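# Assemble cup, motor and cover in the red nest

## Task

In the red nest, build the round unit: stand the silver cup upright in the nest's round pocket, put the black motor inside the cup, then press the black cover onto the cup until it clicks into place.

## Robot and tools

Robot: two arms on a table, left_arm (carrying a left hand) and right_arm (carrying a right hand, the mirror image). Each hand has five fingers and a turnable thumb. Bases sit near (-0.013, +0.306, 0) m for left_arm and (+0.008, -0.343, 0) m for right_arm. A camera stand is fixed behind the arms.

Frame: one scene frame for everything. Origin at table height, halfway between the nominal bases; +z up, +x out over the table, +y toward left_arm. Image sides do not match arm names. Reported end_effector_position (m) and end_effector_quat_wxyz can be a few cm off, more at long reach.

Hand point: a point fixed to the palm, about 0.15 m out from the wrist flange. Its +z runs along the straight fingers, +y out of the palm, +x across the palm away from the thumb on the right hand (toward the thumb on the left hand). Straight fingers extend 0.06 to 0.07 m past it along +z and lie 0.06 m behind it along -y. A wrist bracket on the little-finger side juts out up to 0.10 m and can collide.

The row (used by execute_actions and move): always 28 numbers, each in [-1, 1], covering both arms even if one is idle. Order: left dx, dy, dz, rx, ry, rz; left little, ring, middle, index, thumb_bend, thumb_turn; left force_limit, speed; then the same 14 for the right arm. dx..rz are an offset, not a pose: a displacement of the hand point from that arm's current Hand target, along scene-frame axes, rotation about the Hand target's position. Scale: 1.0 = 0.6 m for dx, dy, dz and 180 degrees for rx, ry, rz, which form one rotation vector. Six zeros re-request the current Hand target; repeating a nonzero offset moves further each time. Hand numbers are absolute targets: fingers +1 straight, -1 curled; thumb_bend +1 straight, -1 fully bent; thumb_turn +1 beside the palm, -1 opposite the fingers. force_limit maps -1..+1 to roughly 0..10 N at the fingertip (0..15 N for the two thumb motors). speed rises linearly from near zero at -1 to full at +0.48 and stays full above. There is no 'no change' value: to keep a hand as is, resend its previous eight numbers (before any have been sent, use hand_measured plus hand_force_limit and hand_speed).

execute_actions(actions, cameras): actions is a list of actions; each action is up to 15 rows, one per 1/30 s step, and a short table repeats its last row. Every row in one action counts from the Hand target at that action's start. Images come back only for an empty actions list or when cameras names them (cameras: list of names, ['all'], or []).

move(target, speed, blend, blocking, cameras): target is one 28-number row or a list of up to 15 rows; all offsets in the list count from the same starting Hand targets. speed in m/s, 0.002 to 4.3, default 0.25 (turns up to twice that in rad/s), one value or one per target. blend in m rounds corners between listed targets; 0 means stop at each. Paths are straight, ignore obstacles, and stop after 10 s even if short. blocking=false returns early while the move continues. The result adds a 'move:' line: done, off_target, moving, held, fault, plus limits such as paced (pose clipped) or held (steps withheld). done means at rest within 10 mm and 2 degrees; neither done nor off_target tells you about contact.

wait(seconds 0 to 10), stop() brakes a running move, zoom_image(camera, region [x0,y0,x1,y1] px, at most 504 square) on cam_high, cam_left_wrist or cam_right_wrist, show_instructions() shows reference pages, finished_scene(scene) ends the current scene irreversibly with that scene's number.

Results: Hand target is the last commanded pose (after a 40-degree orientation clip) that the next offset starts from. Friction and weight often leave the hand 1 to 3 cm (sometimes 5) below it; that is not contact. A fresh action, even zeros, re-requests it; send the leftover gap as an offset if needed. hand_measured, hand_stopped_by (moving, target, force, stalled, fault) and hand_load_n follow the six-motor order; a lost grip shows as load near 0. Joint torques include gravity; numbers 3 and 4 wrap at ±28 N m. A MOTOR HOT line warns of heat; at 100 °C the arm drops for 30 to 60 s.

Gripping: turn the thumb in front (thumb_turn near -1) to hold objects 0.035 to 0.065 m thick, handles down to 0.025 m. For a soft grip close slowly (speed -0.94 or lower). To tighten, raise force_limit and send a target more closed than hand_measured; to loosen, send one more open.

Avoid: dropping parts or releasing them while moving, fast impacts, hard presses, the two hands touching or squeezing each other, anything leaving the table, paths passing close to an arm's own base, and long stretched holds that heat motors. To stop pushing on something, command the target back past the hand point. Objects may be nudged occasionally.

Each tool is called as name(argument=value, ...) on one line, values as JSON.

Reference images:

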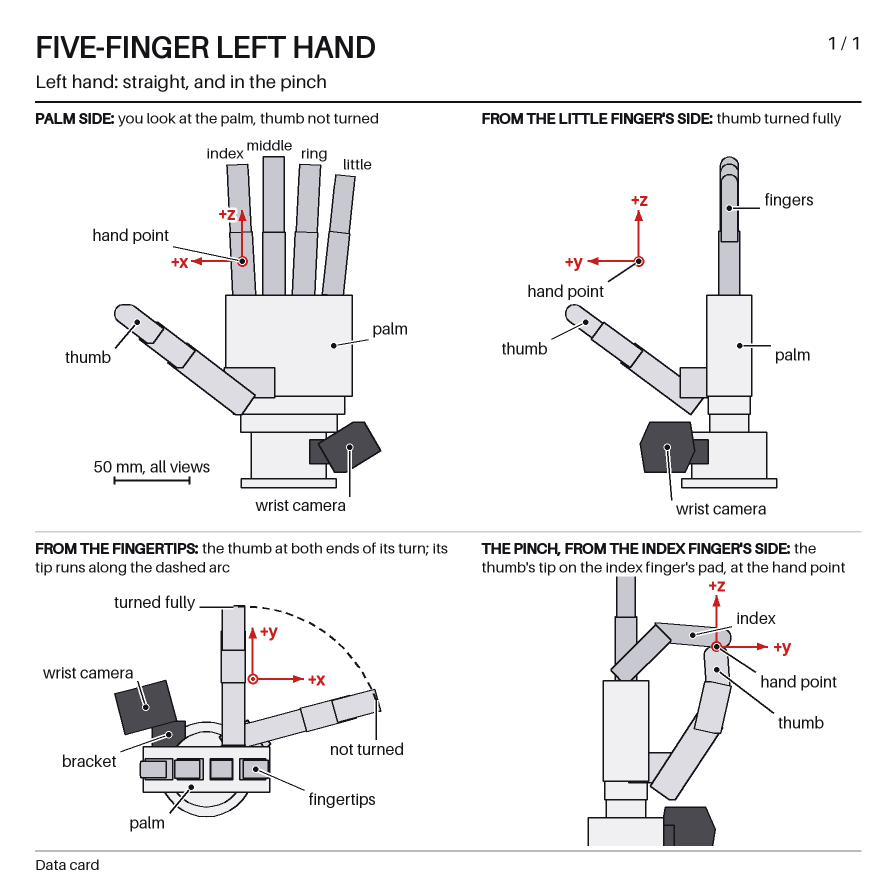

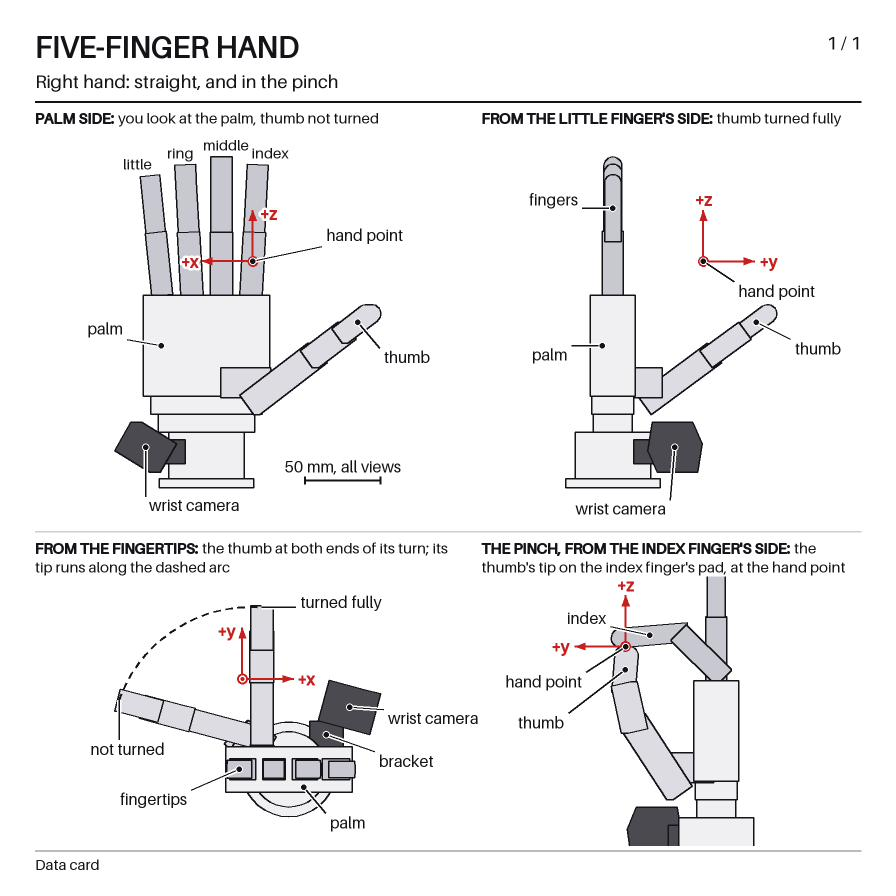

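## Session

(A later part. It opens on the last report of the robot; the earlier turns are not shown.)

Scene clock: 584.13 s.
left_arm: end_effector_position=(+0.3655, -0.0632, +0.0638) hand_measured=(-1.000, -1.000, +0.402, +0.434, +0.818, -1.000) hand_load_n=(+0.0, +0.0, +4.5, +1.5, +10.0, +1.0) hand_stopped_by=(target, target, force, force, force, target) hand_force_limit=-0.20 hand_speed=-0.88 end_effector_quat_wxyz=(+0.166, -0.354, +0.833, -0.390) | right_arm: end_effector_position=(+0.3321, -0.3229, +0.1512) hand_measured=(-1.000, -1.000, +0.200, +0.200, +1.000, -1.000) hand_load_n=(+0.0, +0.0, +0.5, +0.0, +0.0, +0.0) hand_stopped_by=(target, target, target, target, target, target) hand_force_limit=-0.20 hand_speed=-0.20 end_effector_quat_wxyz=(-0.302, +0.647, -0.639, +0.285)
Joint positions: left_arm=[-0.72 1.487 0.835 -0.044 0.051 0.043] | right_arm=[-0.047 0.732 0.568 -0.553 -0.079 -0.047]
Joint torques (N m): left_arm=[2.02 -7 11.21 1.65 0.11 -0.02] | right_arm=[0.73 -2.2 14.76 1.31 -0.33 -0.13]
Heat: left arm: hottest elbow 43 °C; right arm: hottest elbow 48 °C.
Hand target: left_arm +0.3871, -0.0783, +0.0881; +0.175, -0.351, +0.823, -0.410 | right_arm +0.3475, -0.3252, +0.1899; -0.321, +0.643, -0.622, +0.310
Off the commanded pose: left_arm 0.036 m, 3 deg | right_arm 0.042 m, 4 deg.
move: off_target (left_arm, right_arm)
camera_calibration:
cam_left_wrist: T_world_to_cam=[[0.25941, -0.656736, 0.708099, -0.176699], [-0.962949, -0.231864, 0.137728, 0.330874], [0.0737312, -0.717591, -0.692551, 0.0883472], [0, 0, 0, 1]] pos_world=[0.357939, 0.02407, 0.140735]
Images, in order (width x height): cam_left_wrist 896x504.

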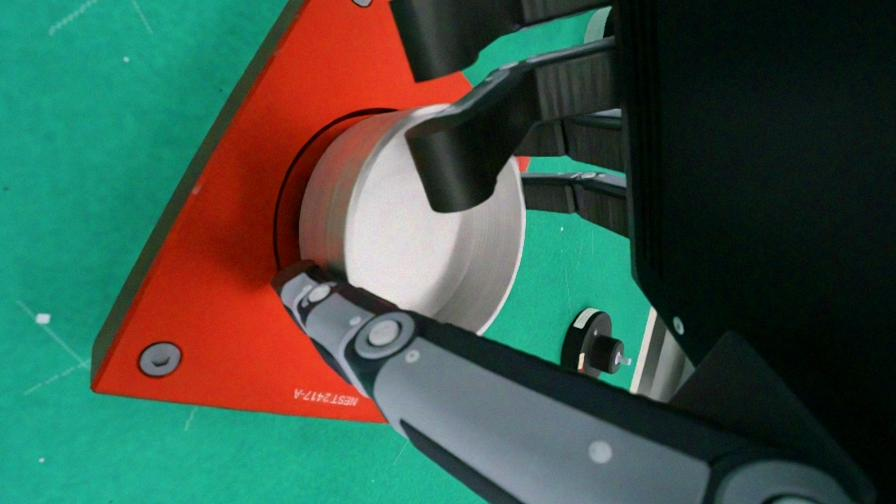

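move(target=[-0.0165,0.032,-0.032,0,0,0,-1,-1,0,-0.05,0.6,-1,-0.2,-0.88,0,0,0,0,0,0,-1,-1,0.2,0.2,1,-1,-0.2,-0.2], speed=0.06, cameras=["cam_left_wrist"])

zoom_image(camera="cam_left_wrist", region=[240, 80, 560, 360])

Scene clock: 599.37 s.
left_arm: end_effector_position=(+0.3680, -0.0610, +0.0629) hand_measured=(-1.000, -1.000, +0.402, +0.434, +0.818, -1.000) hand_load_n=(+0.0, +0.0, +4.5, +1.5, +10.0, +1.0) hand_stopped_by=(target, target, force, force, force, target) hand_force_limit=-0.20 hand_speed=-0.88 end_effector_quat_wxyz=(+0.165, -0.357, +0.828, -0.399) | right_arm: end_effector_position=(+0.3321, -0.3229, +0.1512) hand_measured=(-1.000, -1.000, +0.200, +0.200, +1.000, -1.000) hand_load_n=(+0.0, +0.0, +0.0, +0.0, +0.0, +0.0) hand_stopped_by=(target, target, target, target, target, target) hand_force_limit=-0.20 hand_speed=-0.20 end_effector_quat_wxyz=(-0.302, +0.647, -0.639, +0.285)
Joint positions: left_arm=[-0.708 1.487 0.822 -0.014 0.066 0.038] | right_arm=[-0.047 0.732 0.568 -0.553 -0.079 -0.047]
Joint torques (N m): left_arm=[2.08 -7.88 6.9 2.78 0.11 0.09] | right_arm=[0.67 -2.14 14.76 1.29 -0.33 -0.13]
Heat: left arm: hottest elbow 44 °C; right arm: hottest elbow 49 °C.
Hand target: left_arm +0.3772, -0.0591, +0.0689; +0.175, -0.351, +0.823, -0.410 | right_arm +0.3475, -0.3252, +0.1899; -0.321, +0.643, -0.622, +0.310
Off the commanded pose: left_arm 0.011 m, 2 deg | right_arm 0.042 m, 4 deg.
move: off_target (left_arm, right_arm)
camera_calibration:
cam_left_wrist: T_world_to_cam=[[0.258502, -0.640978, 0.72272, -0.174821], [-0.962764, -0.232234, 0.138393, 0.333726], [0.0791334, -0.731584, -0.677144, 0.085309], [0, 0, 0, 1]] pos_world=[0.35974, 0.0278567, 0.137928]
Images, in order (width x height): cam_left_wrist 896x504.

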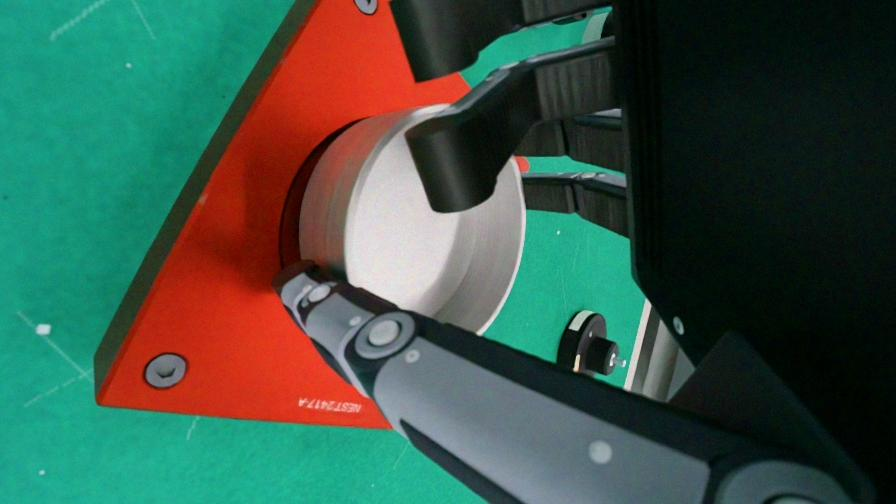

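Scaled by 1.575 from the camera's 896x504 image, which has a finer 1280x720 frame.

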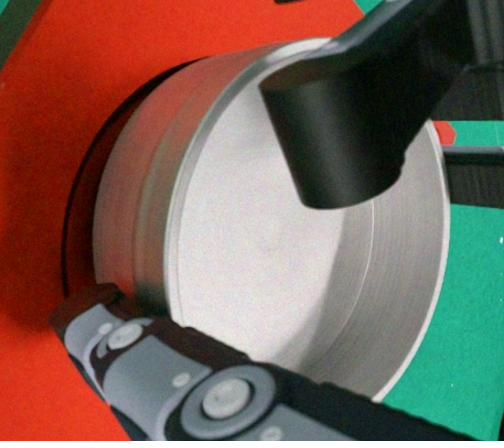

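move(target=[-0.008,0.007,-0.002,0,0,0,-1,-1,0,-0.05,0.6,-1,-0.2,-0.88,0,0,0,0,0,0,-1,-1,0.2,0.2,1,-1,-0.2,-0.2], speed=0.06, cameras=["cam_left_wrist"])

zoom_image(camera="cam_left_wrist", region=[240, 80, 560, 360])

Scene clock: 608.33 s.
left_arm: end_effector_position=(+0.3656, -0.0591, +0.0624) hand_measured=(-1.000, -1.000, +0.402, +0.434, +0.818, -1.000) hand_load_n=(+0.0, +0.0, +5.0, +1.5, +10.0, +1.0) hand_stopped_by=(target, target, force, force, force, target) hand_force_limit=-0.20 hand_speed=-0.88 end_effector_quat_wxyz=(+0.166, -0.356, +0.827, -0.402) | right_arm: end_effector_position=(+0.3321, -0.3229, +0.1512) hand_measured=(-1.000, -1.000, +0.200, +0.200, +1.000, -1.000) hand_load_n=(+0.5, +0.0, +0.0, +0.0, +0.0, +0.0) hand_stopped_by=(target, target, target, target, target, target) hand_force_limit=-0.20 hand_speed=-0.20 end_effector_quat_wxyz=(-0.302, +0.647, -0.639, +0.285)
Joint positions: left_arm=[-0.708 1.479 0.808 -0.001 0.066 0.038] | right_arm=[-0.047 0.732 0.568 -0.553 -0.079 -0.047]
Joint torques (N m): left_arm=[2.43 -8.47 6.67 2.69 0.1 0.08] | right_arm=[0.67 -2.2 14.74 1.31 -0.32 -0.13]
Heat: left arm: hottest elbow 43 °C; right arm: hottest elbow 49 °C.
Hand target: left_arm +0.3724, -0.0549, +0.0677; +0.175, -0.351, +0.823, -0.410 | right_arm +0.3475, -0.3252, +0.1899; -0.321, +0.643, -0.622, +0.310
Off the commanded pose: left_arm 0.010 m, 2 deg | right_arm 0.042 m, 4 deg.
move: off_target (right_arm)
camera_calibration:
cam_left_wrist: T_world_to_cam=[[0.255023, -0.638147, 0.726452, -0.171425], [-0.963428, -0.231623, 0.134746, 0.332483], [0.082275, -0.734248, -0.673878, 0.0850348], [0, 0, 0, 1]] pos_world=[0.357045, 0.0300528, 0.137034]
Images, in order (width x height): cam_left_wrist 896x504.

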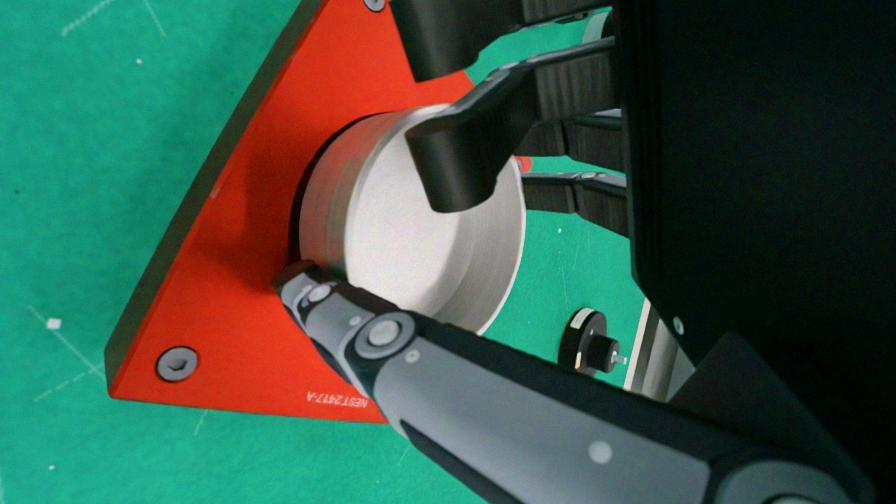

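Scaled by 1.575 from the camera's 896x504 image, which has a finer 1280x720 frame.

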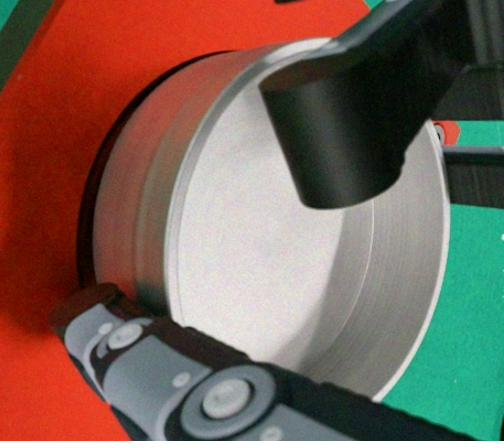

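move(target=[0.0,-0.003,-0.008,0,0,0,-1,-1,0,-0.05,0.6,-1,-0.2,-0.88,0,0,0,0,0,0,-1,-1,0.2,0.2,1,-1,-0.2,-0.2], speed=0.06, cameras=["cam_left_wrist"])

zoom_image(camera="cam_left_wrist", region=[240, 80, 560, 360])

Scene clock: 615.97 s.
left_arm: end_effector_position=(+0.3655, -0.0592, +0.0619) hand_measured=(-1.000, -1.000, +0.402, +0.434, +0.818, -1.000) hand_load_n=(+0.0, +0.0, +4.0, +1.5, +10.5, +1.5) hand_stopped_by=(target, target, force, force, force, target) hand_force_limit=-0.20 hand_speed=-0.88 end_effector_quat_wxyz=(+0.166, -0.357, +0.826, -0.404) | right_arm: end_effector_position=(+0.3321, -0.3229, +0.1512) hand_measured=(-1.000, -1.000, +0.200, +0.200, +1.000, -1.000) hand_load_n=(+0.0, +0.0, +0.0, +0.0, +0.0, +0.0) hand_stopped_by=(target, target, target, target, target, target) hand_force_limit=-0.20 hand_speed=-0.20 end_effector_quat_wxyz=(-0.302, +0.647, -0.639, +0.285)
Joint positions: left_arm=[-0.708 1.479 0.803 0.008 0.066 0.035] | right_arm=[-0.047 0.732 0.568 -0.553 -0.079 -0.047]
Joint torques (N m): left_arm=[1.67 -7.47 6.75 2.88 0 0.08] | right_arm=[0.67 -2.2 14.75 1.28 -0.32 -0.13]
Heat: left arm: hottest elbow 43 °C; right arm: hottest elbow 49 °C.
Hand target: left_arm +0.3724, -0.0567, +0.0629; +0.175, -0.351, +0.823, -0.410 | right_arm +0.3475, -0.3252, +0.1899; -0.321, +0.643, -0.622, +0.310
Off the commanded pose: left_arm 0.007 m, 1 deg | right_arm 0.042 m, 4 deg.
move: off_target (right_arm)
camera_calibration:
cam_left_wrist: T_world_to_cam=[[0.254856, -0.634291, 0.729879, -0.171041], [-0.963238, -0.232858, 0.133978, 0.332243], [0.084977, -0.737192, -0.670319, 0.0832573], [0, 0, 0, 1]] pos_world=[0.356545, 0.0302522, 0.136135]
Images, in order (width x height): cam_left_wrist 896x504.

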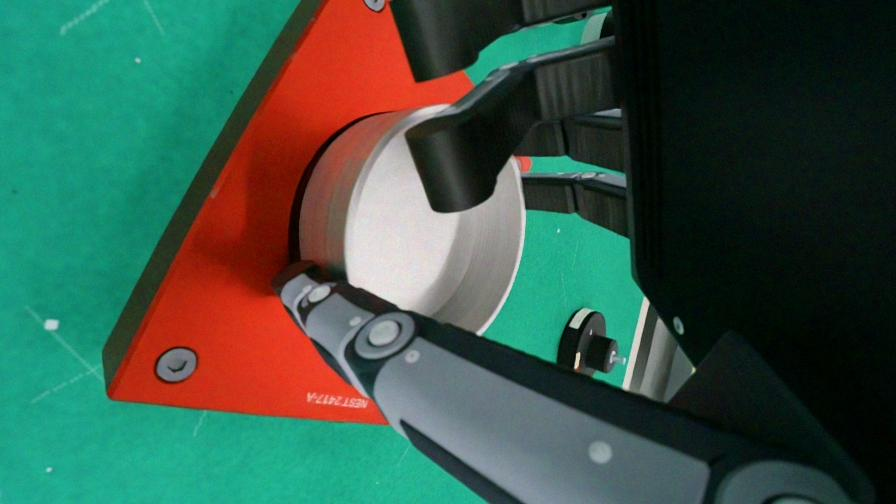

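Scaled by 1.575 from the camera's 896x504 image, which has a finer 1280x720 frame.

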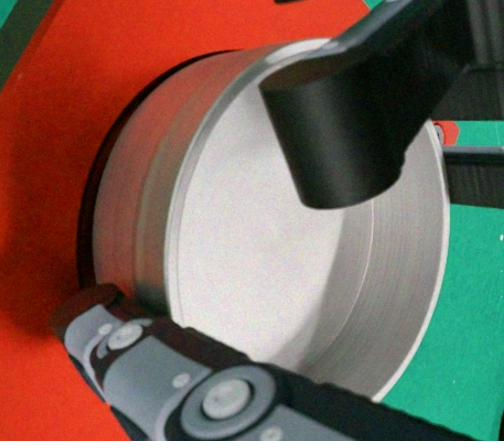

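move(target=[-0.002,0.0065,0.004,0,0,0,-1,-1,0,-0.05,0.6,-1,-0.2,-0.88,0,0,0,0,0,0,-1,-1,0.2,0.2,1,-1,-0.2,-0.2], speed=0.06, cameras=["cam_left_wrist"])

zoom_image(camera="cam_left_wrist", region=[240, 80, 560, 360])

Scene clock: 636.30 s.
left_arm: end_effector_position=(+0.3645, -0.0592, +0.0620) hand_measured=(-1.000, -1.000, +0.402, +0.434, +0.818, -1.000) hand_load_n=(+0.0, +0.0, +5.0, +1.5, +10.0, +0.5) hand_stopped_by=(target, target, force, force, force, target) hand_force_limit=-0.20 hand_speed=-0.88 end_effector_quat_wxyz=(+0.165, -0.356, +0.826, -0.405) | right_arm: end_effector_position=(+0.3321, -0.3229, +0.1512) hand_measured=(-1.000, -1.000, +0.200, +0.200, +1.000, -1.000) hand_load_n=(+0.0, +0.0, +0.0, +0.0, +0.0, +0.0) hand_stopped_by=(target, target, target, target, target, target) hand_force_limit=-0.20 hand_speed=-0.20 end_effector_quat_wxyz=(-0.302, +0.647, -0.639, +0.285)
Joint positions: left_arm=[-0.708 1.478 0.802 0.008 0.069 0.035] | right_arm=[-0.047 0.732 0.568 -0.553 -0.079 -0.047]
Joint torques (N m): left_arm=[2.08 -8.29 6.41 2.65 0.11 0.07] | right_arm=[0.67 -2.08 14.78 1.28 -0.33 -0.13]
Heat: left arm: hottest elbow 42 °C; right arm: hottest elbow 49 °C.
Hand target: left_arm +0.3712, -0.0528, +0.0653; +0.175, -0.351, +0.823, -0.410 | right_arm +0.3475, -0.3252, +0.1899; -0.321, +0.643, -0.622, +0.310
Off the commanded pose: left_arm 0.010 m, 1 deg | right_arm 0.042 m, 4 deg.
move: off_target (right_arm)
camera_calibration:
cam_left_wrist: T_world_to_cam=[[0.254223, -0.633812, 0.730516, -0.170639], [-0.96363, -0.230338, 0.135501, 0.331567], [0.0823837, -0.738395, -0.669318, 0.084272], [0, 0, 0, 1]] pos_world=[0.355946, 0.0304459, 0.136131]
Images, in order (width x height): cam_left_wrist 896x504.

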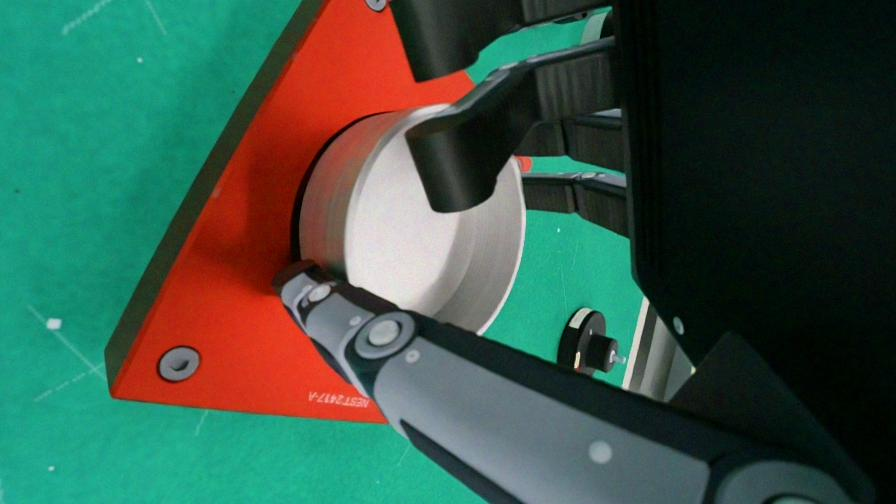

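Scaled by 1.575 from the camera's 896x504 image, which has a finer 1280x720 frame.

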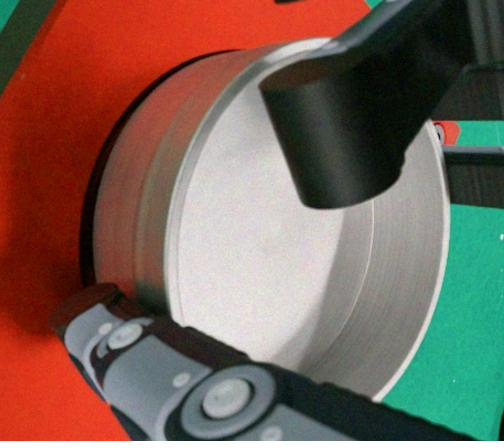

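move(target=[0.0,0.0,0.0,0,0,0,-1,-1,0.5,0.53,0.9,-1,-0.2,-0.88,0,0,0,0,0,0,-1,-1,0.2,0.2,1,-1,-0.2,-0.2], speed=0.06, cameras=["cam_left_wrist"])

zoom_image(camera="cam_left_wrist", region=[240, 80, 560, 360])

Scene clock: 645.43 s.
left_arm: end_effector_position=(+0.3626, -0.0565, +0.0600) hand_measured=(-1.000, -1.000, +0.500, +0.530, +0.900, -1.000) hand_load_n=(+0.0, +0.0, +0.0, +0.0, +0.0, +0.0) hand_stopped_by=(target, target, target, target, target, target) hand_force_limit=-0.20 hand_speed=-0.88 end_effector_quat_wxyz=(+0.164, -0.357, +0.827, -0.403) | right_arm: end_effector_position=(+0.3321, -0.3229, +0.1512) hand_measured=(-1.000, -1.000, +0.200, +0.200, +1.000, -1.000) hand_load_n=(+0.0, +0.0, +0.0, +0.0, +0.0, +0.0) hand_stopped_by=(target, target, target, target, target, target) hand_force_limit=-0.20 hand_speed=-0.20 end_effector_quat_wxyz=(-0.302, +0.647, -0.639, +0.285)
Joint positions: left_arm=[-0.706 1.475 0.794 0.008 0.069 0.035] | right_arm=[-0.047 0.732 0.568 -0.553 -0.079 -0.047]
Joint torques (N m): left_arm=[2.02 -7.82 6.87 2.52 0.1 0.1] | right_arm=[0.67 -2.2 14.76 1.31 -0.32 -0.13]
Heat: left arm: hottest elbow 41 °C; right arm: hottest elbow 49 °C.
Hand target: left_arm +0.3712, -0.0528, +0.0653; +0.175, -0.351, +0.823, -0.410 | right_arm +0.3475, -0.3252, +0.1899; -0.321, +0.643, -0.622, +0.310
Off the commanded pose: left_arm 0.011 m, 2 deg | right_arm 0.042 m, 4 deg.
move: off_target (left_arm, right_arm)
camera_calibration:
cam_left_wrist: T_world_to_cam=[[0.257831, -0.635588, 0.727702, -0.168152], [-0.962777, -0.232262, 0.138258, 0.329921], [0.0811427, -0.736262, -0.671814, 0.0857021], [0, 0, 0, 1]] pos_world=[0.354041, 0.032852, 0.134326]
Images, in order (width x height): cam_left_wrist 896x504.

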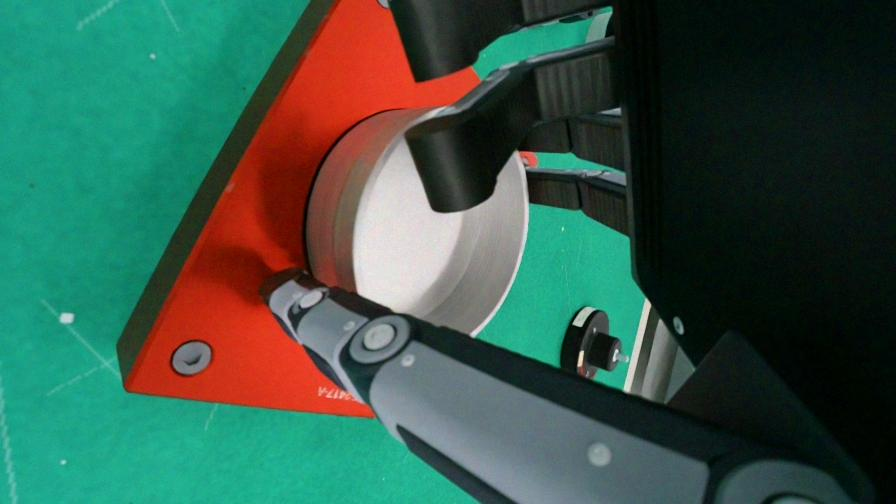

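Scaled by 1.575 from the camera's 896x504 image, which has a finer 1280x720 frame.

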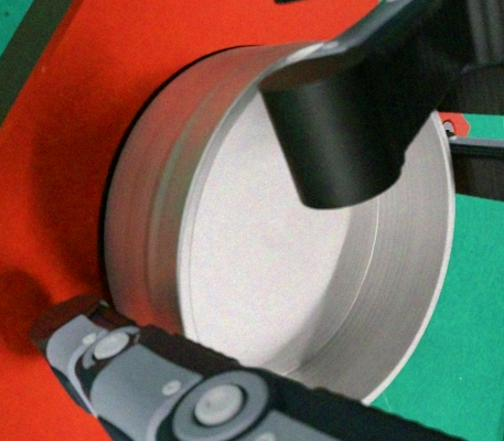

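move(target=[[0.0,0.0,0.0,0,0,0,-1,-1,0.75,0.75,1,-1,-0.2,-0.88,0,0,0,0,0,0,-1,-1,0.2,0.2,1,-1,-0.2,-0.2],[0.0,0.0,0.15,0,0,0,-1,-1,0.75,0.75,1,-1,-0.2,-0.88,-0.0375,0.0027,-0.17,0,0,0,-1,-1,0.2,0.2,1,-1,-0.2,-0.2]], speed=0.1, cameras=["all"])

Scene clock: 683.93 s.
left_arm: end_effector_position=(+0.3505, -0.0466, +0.1248) hand_measured=(-1.000, -1.000, +0.750, +0.750, +1.000, -1.000) hand_load_n=(+0.0, +0.0, +0.0, +0.0, +0.0, +0.0) hand_stopped_by=(target, target, target, target, target, target) hand_force_limit=-0.20 hand_speed=-0.88 end_effector_quat_wxyz=(+0.158, -0.361, +0.832, -0.390) | right_arm: end_effector_position=(+0.3210, -0.3224, +0.0875) hand_measured=(-1.000, -1.000, +0.200, +0.200, +1.000, -1.000) hand_load_n=(+0.0, +0.0, +0.0, -0.5, +0.5, +0.0) hand_stopped_by=(target, target, target, target, target, target) hand_force_limit=-0.20 hand_speed=-0.20 end_effector_quat_wxyz=(-0.316, +0.641, -0.631, +0.302)
Joint positions: left_arm=[-0.706 1.335 0.871 -0.239 0.069 0.035] | right_arm=[-0.049 0.721 0.371 -0.318 -0.081 -0.048]
Joint torques (N m): left_arm=[2.2 -7 11.66 1.51 0.09 0.11] | right_arm=[0.73 -0.67 8.23 3.08 -0.32 -0.13]
Heat: left arm: hottest elbow 40 °C; right arm: hottest elbow 49 °C.
Hand target: left_arm +0.3712, -0.0528, +0.1553; +0.175, -0.351, +0.823, -0.410 | right_arm +0.3250, -0.3236, +0.0879; -0.321, +0.643, -0.622, +0.310
Off the commanded pose: left_arm 0.037 m, 3 deg | right_arm 0.004 m, 2 deg.
move: off_target (left_arm)
camera_calibration:
cam_left_wrist: T_world_to_cam=[[0.274884, -0.649511, 0.708925, -0.210263], [-0.959281, -0.235079, 0.156581, 0.308032], [0.0649521, -0.7231, -0.687683, 0.1458], [0, 0, 0, 1]] pos_world=[0.343818, 0.0412711, 0.201093]
cam_right_wrist: T_world_to_cam=[[-0.553352, -0.291626, -0.780228, 0.155402], [-0.578846, 0.808193, 0.10845, 0.440768], [0.598948, 0.511643, -0.616022, 0.139875], [0, 0, 0, 1]] pos_world=[0.257351, -0.382472, 0.159614]

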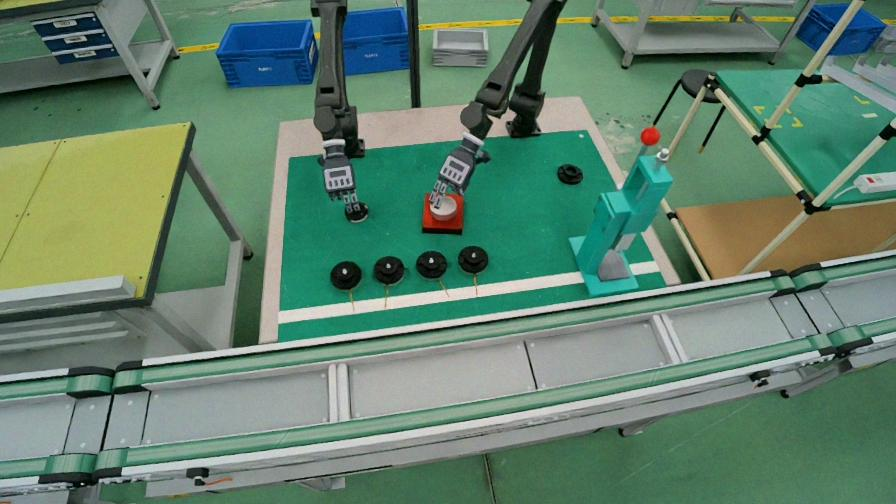

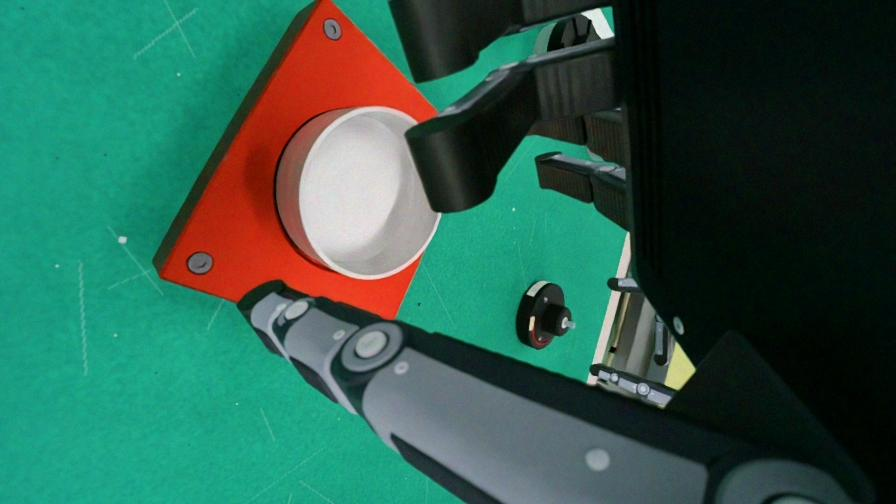

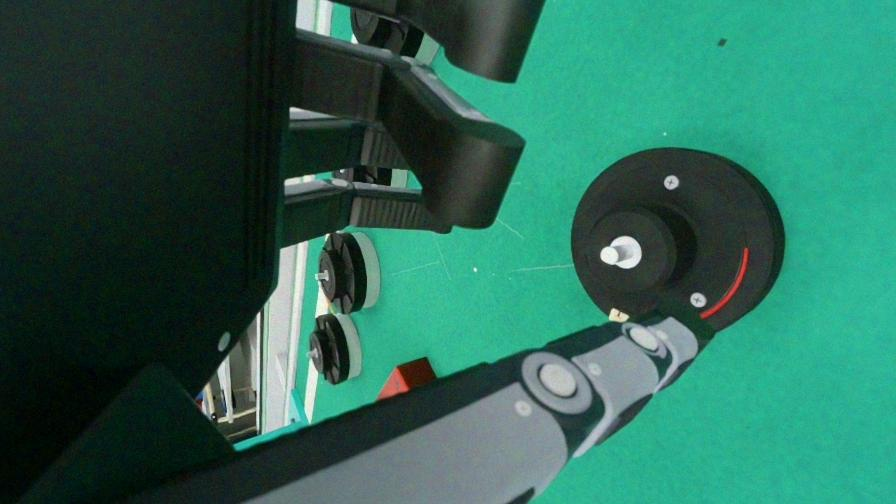

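move(target=[-0.01,0.34,0.06,0,0,0,-1,-1,0.75,0.75,1,-1,-0.2,-0.88,-0.0042,0.0008,-0.083,0,0,0,-1,-1,0.2,0.2,1,-1,-0.2,-0.2], speed=0.1, cameras=["all"])

zoom_image(camera="cam_left_wrist", region=[300, 0, 640, 330])

Scene clock: 697.70 s.
left_arm: end_effector_position=(+0.3636, +0.1461, +0.1852) hand_measured=(-1.000, -1.000, +0.750, +0.750, +1.000, -1.000) hand_load_n=(+0.0, +0.0, +0.0, -0.5, +0.0, +0.0) hand_stopped_by=(target, target, target, target, target, target) hand_force_limit=-0.20 hand_speed=-0.88 end_effector_quat_wxyz=(+0.166, -0.359, +0.822, -0.409) | right_arm: end_effector_position=(+0.3188, -0.3223, +0.0370) hand_measured=(-1.000, -1.000, +0.200, +0.200, +1.000, -1.000) hand_load_n=(+0.0, +0.0, +0.0, +0.0, +0.0, +0.0) hand_stopped_by=(target, target, target, target, target, target) hand_force_limit=-0.20 hand_speed=-0.20 end_effector_quat_wxyz=(-0.316, +0.641, -0.631, +0.301)
Joint positions: left_arm=[-0.189 1.056 0.812 -0.509 0.467 0.372] | right_arm=[-0.049 0.835 0.263 -0.099 -0.081 -0.048]
Joint torques (N m): left_arm=[1.67 -4.01 8.83 1.46 0.35 0.12] | right_arm=[0.85 -0.97 7.49 3.1 -0.28 -0.12]
Heat: left arm: hottest elbow 42 °C; right arm: hottest elbow 47 °C.
Hand target: left_arm +0.3652, +0.1512, +0.1913; +0.175, -0.351, +0.823, -0.410 | right_arm +0.3225, -0.3231, +0.0381; -0.321, +0.643, -0.622, +0.310
Off the commanded pose: left_arm 0.008 m, 1 deg | right_arm 0.004 m, 2 deg.
move: done
camera_calibration:
cam_left_wrist: T_world_to_cam=[[0.256031, -0.624332, 0.73801, -0.133699], [-0.962511, -0.235381, 0.134791, 0.361703], [0.0895591, -0.744853, -0.661191, 0.315209], [0, 0, 0, 1]] pos_world=[0.354144, 0.236449, 0.25833]
cam_right_wrist: T_world_to_cam=[[-0.554601, -0.291539, -0.779373, 0.115288], [-0.578694, 0.808162, 0.10949, 0.444749], [0.597939, 0.511742, -0.616919, 0.110317], [0, 0, 0, 1]] pos_world=[0.25535, -0.382272, 0.109213]

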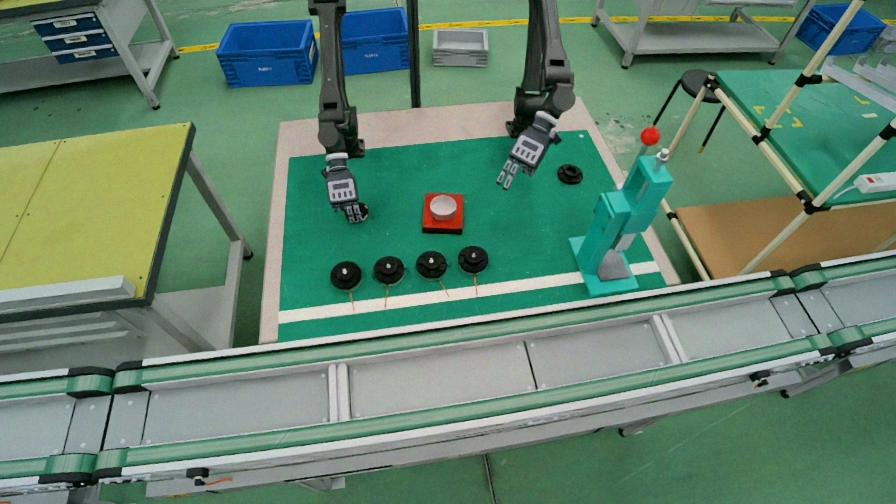

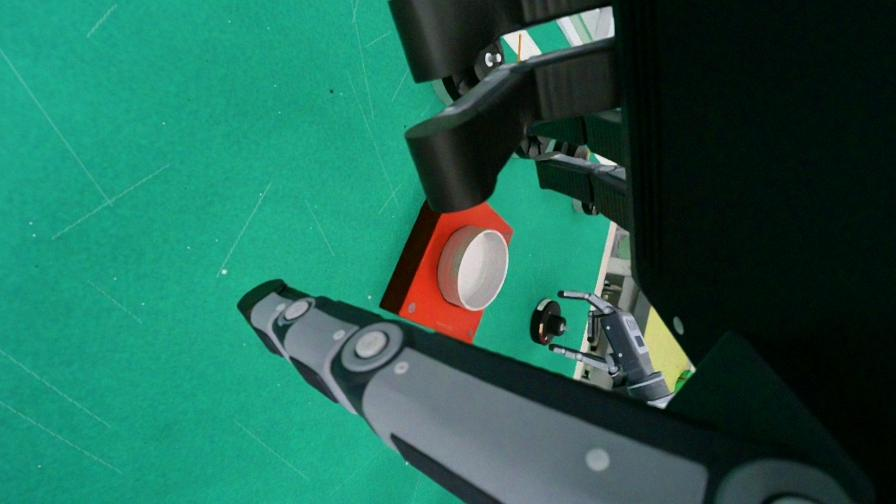

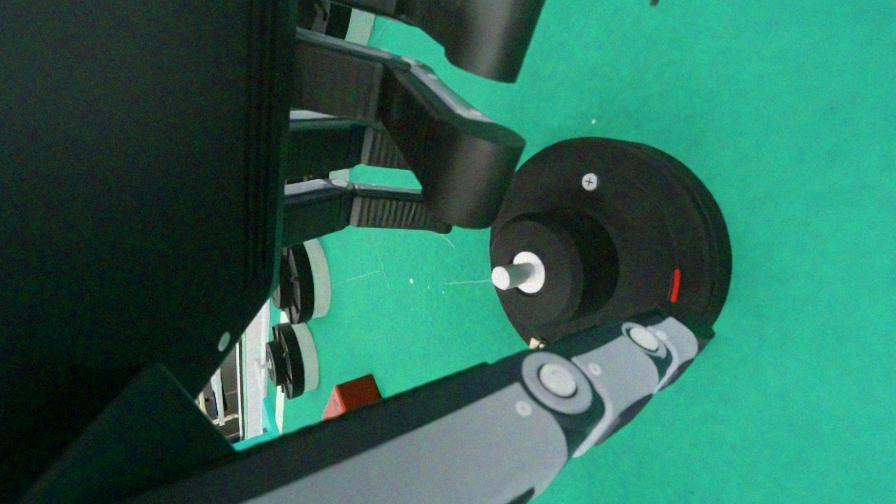

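Scaled by 1.482 from the camera's 896x504 image, which has a finer 1280x720 frame.

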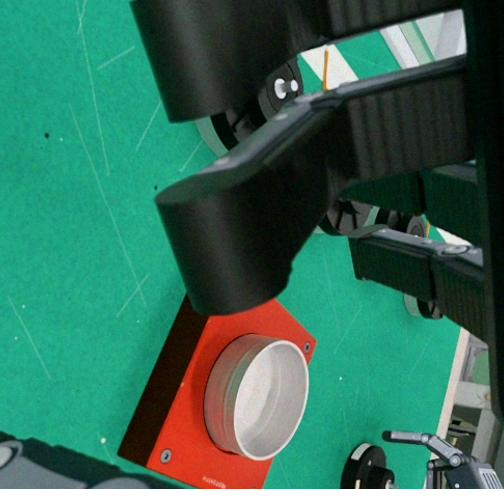

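move(target=[0,0,0,0,0,0,-1,-1,0.75,0.75,1,-1,-0.2,-0.88,0,0,0,0,0,0,-1,-1,-0.5,-0.5,0.3,-1,0.1,-0.9], speed=0.1, cameras=["cam_right_wrist"])

wait(seconds=1.5, cameras=["cam_right_wrist"])

Scene clock: 711.27 s.
left_arm: end_effector_position=(+0.3636, +0.1461, +0.1852) hand_measured=(-1.000, -1.000, +0.750, +0.750, +1.000, -1.000) hand_load_n=(+0.0, +0.0, +0.0, -0.5, +0.0, +0.0) hand_stopped_by=(target, target, target, target, target, target) hand_force_limit=-0.20 hand_speed=-0.88 end_effector_quat_wxyz=(+0.166, -0.359, +0.822, -0.409) | right_arm: end_effector_position=(+0.3197, -0.3228, +0.0376) hand_measured=(-1.000, -1.000, -0.218, -0.254, +0.772, -1.000) hand_load_n=(+0.0, +0.0, +4.0, +8.0, +9.0, +0.0) hand_stopped_by=(target, target, force, force, force, target) hand_force_limit=0.10 hand_speed=-0.90 end_effector_quat_wxyz=(-0.316, +0.643, -0.628, +0.304)
Joint positions: left_arm=[-0.189 1.056 0.812 -0.509 0.467 0.372] | right_arm=[-0.049 0.835 0.263 -0.094 -0.081 -0.056]
Joint torques (N m): left_arm=[1.61 -3.72 8.9 1.39 0.34 0.11] | right_arm=[0.85 -1.08 7.49 2.95 -0.28 -0.11]
Heat: left arm: hottest elbow 42 °C; right arm: hottest elbow 45 °C.
Hand target: left_arm +0.3652, +0.1512, +0.1913; +0.175, -0.351, +0.823, -0.410 | right_arm +0.3225, -0.3231, +0.0381; -0.321, +0.643, -0.622, +0.310
Off the commanded pose: left_arm 0.008 m, 1 deg | right_arm 0.003 m, 1 deg.
move: done
camera_calibration:
cam_right_wrist: T_world_to_cam=[[-0.549465, -0.299118, -0.780139, 0.111987], [-0.583005, 0.806098, 0.101549, 0.446592], [0.598493, 0.510623, -0.617309, 0.110009], [0, 0, 0, 1]] pos_world=[0.256059, -0.382673, 0.109924]
Images, in order (width x height): cam_right_wrist 896x504.

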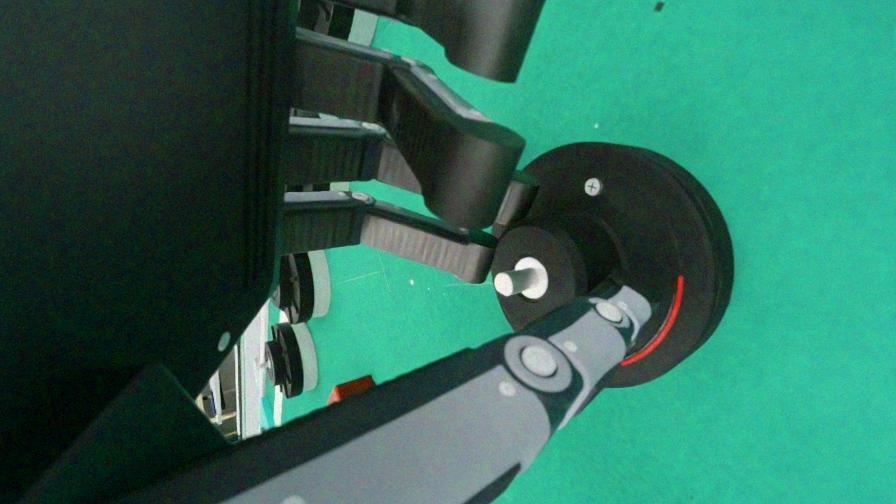

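Scene clock: 712.77 s.
left_arm: end_effector_position=(+0.3636, +0.1461, +0.1852) hand_measured=(-1.000, -1.000, +0.750, +0.750, +1.000, -1.000) hand_load_n=(+0.0, +0.0, +0.0, +0.0, +0.0, +0.0) hand_stopped_by=(target, target, target, target, target, target) hand_force_limit=-0.20 hand_speed=-0.88 end_effector_quat_wxyz=(+0.166, -0.359, +0.822, -0.409) | right_arm: end_effector_position=(+0.3197, -0.3228, +0.0376) hand_measured=(-1.000, -1.000, -0.218, -0.254, +0.772, -1.000) hand_load_n=(+0.0, +0.0, +4.0, +8.0, +9.0, +0.0) hand_stopped_by=(target, target, force, force, force, target) hand_force_limit=0.10 hand_speed=-0.90 end_effector_quat_wxyz=(-0.316, +0.643, -0.628, +0.304)
Joint positions: left_arm=[-0.189 1.056 0.812 -0.509 0.467 0.372] | right_arm=[-0.049 0.835 0.263 -0.094 -0.081 -0.056]
Joint torques (N m): left_arm=[2.2 -4.01 8.79 1.4 0.32 0.12] | right_arm=[0.79 -1.03 7.49 2.93 -0.28 -0.11]
Heat: left arm: hottest elbow 42 °C; right arm: hottest elbow 45 °C.
Hand target: left_arm +0.3652, +0.1512, +0.1913; +0.175, -0.351, +0.823, -0.410 | right_arm +0.3225, -0.3231, +0.0381; -0.321, +0.643, -0.622, +0.310
Off the commanded pose: left_arm 0.008 m, 1 deg | right_arm 0.003 m, 1 deg.
wait: 1.50 s; at rest by 0.17 s
camera_calibration:
cam_right_wrist: T_world_to_cam=[[-0.549465, -0.299118, -0.780139, 0.111987], [-0.583005, 0.806098, 0.101549, 0.446592], [0.598493, 0.510623, -0.617309, 0.110009], [0, 0, 0, 1]] pos_world=[0.256059, -0.382673, 0.109924]
Images, in order (width x height): cam_right_wrist 896x504.

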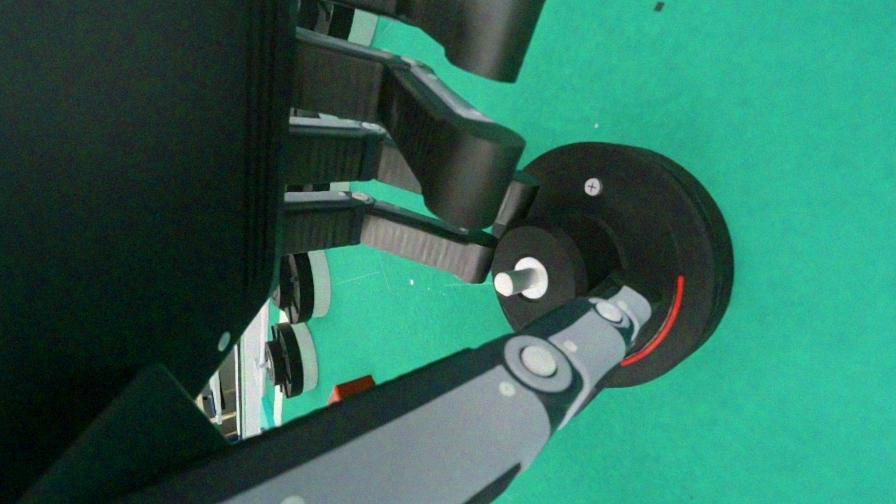

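move(target=[0,0,0,0,0,0,-1,-1,0.75,0.75,1,-1,-0.2,-0.88,0.015,0,0.07,0,0,0,-1,-1,-0.5,-0.5,0.3,-1,0.1,-0.9], speed=0.06, cameras=["cam_right_wrist","cam_left_wrist"])

Scene clock: 721.23 s.
left_arm: end_effector_position=(+0.3636, +0.1461, +0.1852) hand_measured=(-1.000, -1.000, +0.750, +0.750, +1.000, -1.000) hand_load_n=(+0.0, +0.0, +0.0, +0.0, +0.0, +0.0) hand_stopped_by=(target, target, target, target, target, target) hand_force_limit=-0.20 hand_speed=-0.88 end_effector_quat_wxyz=(+0.166, -0.359, +0.822, -0.409) | right_arm: end_effector_position=(+0.3018, -0.3215, +0.0376) hand_measured=(-1.000, -1.000, -0.218, -0.254, +0.772, -1.000) hand_load_n=(+0.0, +0.0, +3.0, +6.5, +9.5, +0.5) hand_stopped_by=(target, target, force, force, force, target) hand_force_limit=0.10 hand_speed=-0.90 end_effector_quat_wxyz=(-0.296, +0.652, -0.639, +0.280)
Joint positions: left_arm=[-0.189 1.056 0.812 -0.509 0.467 0.372] | right_arm=[-0.049 0.786 0.28 -0.229 -0.081 -0.056]
Joint torques (N m): left_arm=[1.9 -4.25 8.79 1.44 0.33 0.11] | right_arm=[1.2 -2.26 14.58 1.44 -0.15 -0.09]
Heat: left arm: hottest elbow 43 °C; right arm: hottest elbow 45 °C.
Hand target: left_arm +0.3652, +0.1512, +0.1913; +0.175, -0.351, +0.823, -0.410 | right_arm +0.3315, -0.3231, +0.0801; -0.321, +0.643, -0.622, +0.310
Off the commanded pose: left_arm 0.008 m, 1 deg | right_arm 0.052 m, 5 deg.
move: off_target (right_arm)
camera_calibration:
cam_left_wrist: T_world_to_cam=[[0.256031, -0.624332, 0.73801, -0.133699], [-0.962511, -0.235381, 0.134791, 0.361703], [0.0895591, -0.744853, -0.661191, 0.315209], [0, 0, 0, 1]] pos_world=[0.354144, 0.236449, 0.25833]
cam_right_wrist: T_world_to_cam=[[-0.601875, -0.295355, -0.741965, 0.118105], [-0.574494, 0.805494, 0.14538, 0.430757], [0.55471, 0.513755, -0.654486, 0.135629], [0, 0, 0, 1]] pos_world=[0.243317, -0.38177, 0.113774]
Images, in order (width x height): cam_left_wrist 896x504, cam_right_wrist 896x504.

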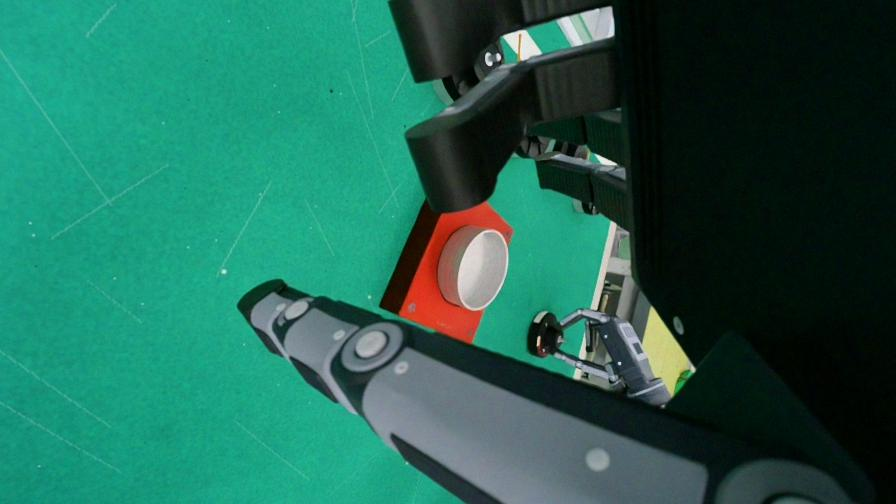

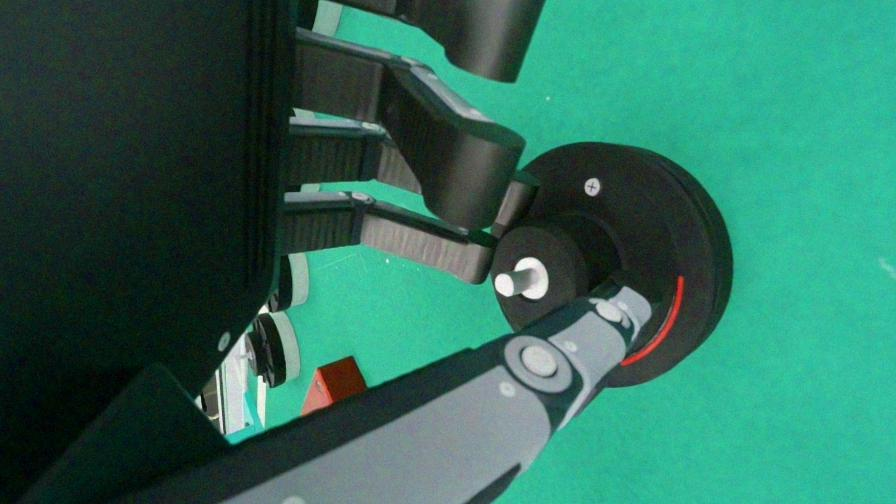

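move(target=[0,0,0,0,0,0,-1,-1,0.75,0.75,1,-1,-0.2,-0.88,0.0,0,0.04,0,0,0,-1,-1,-0.5,-0.5,0.3,-1,0.1,-0.9], speed=0.06, cameras=["cam_right_wrist","cam_left_wrist"])

Scene clock: 730.60 s.
left_arm: end_effector_position=(+0.3636, +0.1461, +0.1852) hand_measured=(-1.000, -1.000, +0.750, +0.750, +1.000, -1.000) hand_load_n=(+0.0, +0.0, +0.0, -0.5, +0.0, +0.0) hand_stopped_by=(target, target, target, target, target, target) hand_force_limit=-0.20 hand_speed=-0.88 end_effector_quat_wxyz=(+0.166, -0.359, +0.822, -0.409) | right_arm: end_effector_position=(+0.3020, -0.3215, +0.0572) hand_measured=(-1.000, -1.000, -0.218, -0.254, +0.772, -1.000) hand_load_n=(+0.0, +0.0, +3.0, +7.0, +9.5, +0.5) hand_stopped_by=(target, target, force, force, force, target) hand_force_limit=0.10 hand_speed=-0.90 end_effector_quat_wxyz=(-0.293, +0.654, -0.641, +0.277)
Joint positions: left_arm=[-0.189 1.056 0.812 -0.509 0.467 0.372] | right_arm=[-0.049 0.744 0.328 -0.327 -0.081 -0.056]
Joint torques (N m): left_arm=[2.2 -4.01 8.8 1.48 0.33 0.11] | right_arm=[1.26 -2.2 15.28 1.55 -0.14 -0.09]
Heat: left arm: hottest elbow 43 °C; right arm: hottest elbow 45 °C.
Hand target: left_arm +0.3652, +0.1512, +0.1913; +0.175, -0.351, +0.823, -0.410 | right_arm +0.3315, -0.3231, +0.1041; -0.321, +0.643, -0.622, +0.310
Off the commanded pose: left_arm 0.008 m, 1 deg | right_arm 0.055 m, 6 deg.
move: off_target (right_arm)
camera_calibration:
cam_left_wrist: T_world_to_cam=[[0.256031, -0.624332, 0.73801, -0.133699], [-0.962511, -0.235381, 0.134791, 0.361703], [0.0895591, -0.744853, -0.661191, 0.315209], [0, 0, 0, 1]] pos_world=[0.354144, 0.236449, 0.25833]
cam_right_wrist: T_world_to_cam=[[-0.608715, -0.294838, -0.736571, 0.134669], [-0.573125, 0.805388, 0.151256, 0.427268], [0.548629, 0.514219, -0.65923, 0.150632], [0, 0, 0, 1]] pos_world=[0.244212, -0.381869, 0.133867]
Images, in order (width x height): cam_left_wrist 896x504, cam_right_wrist 896x504.

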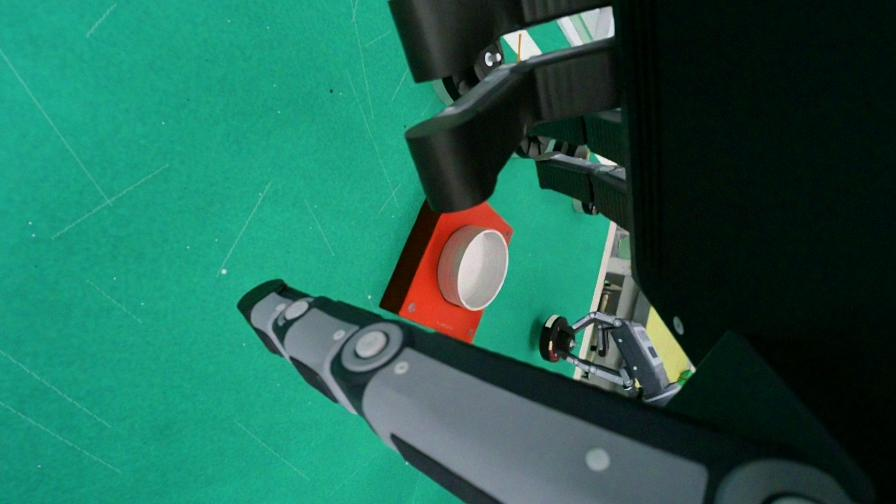

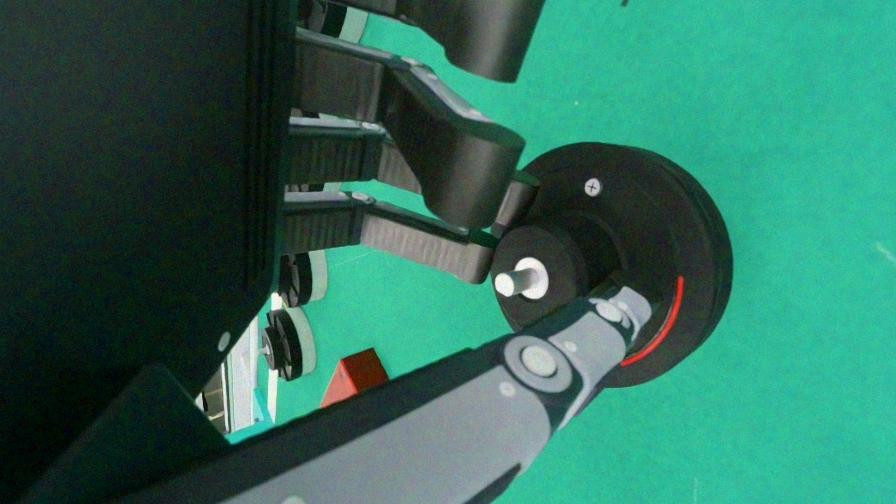

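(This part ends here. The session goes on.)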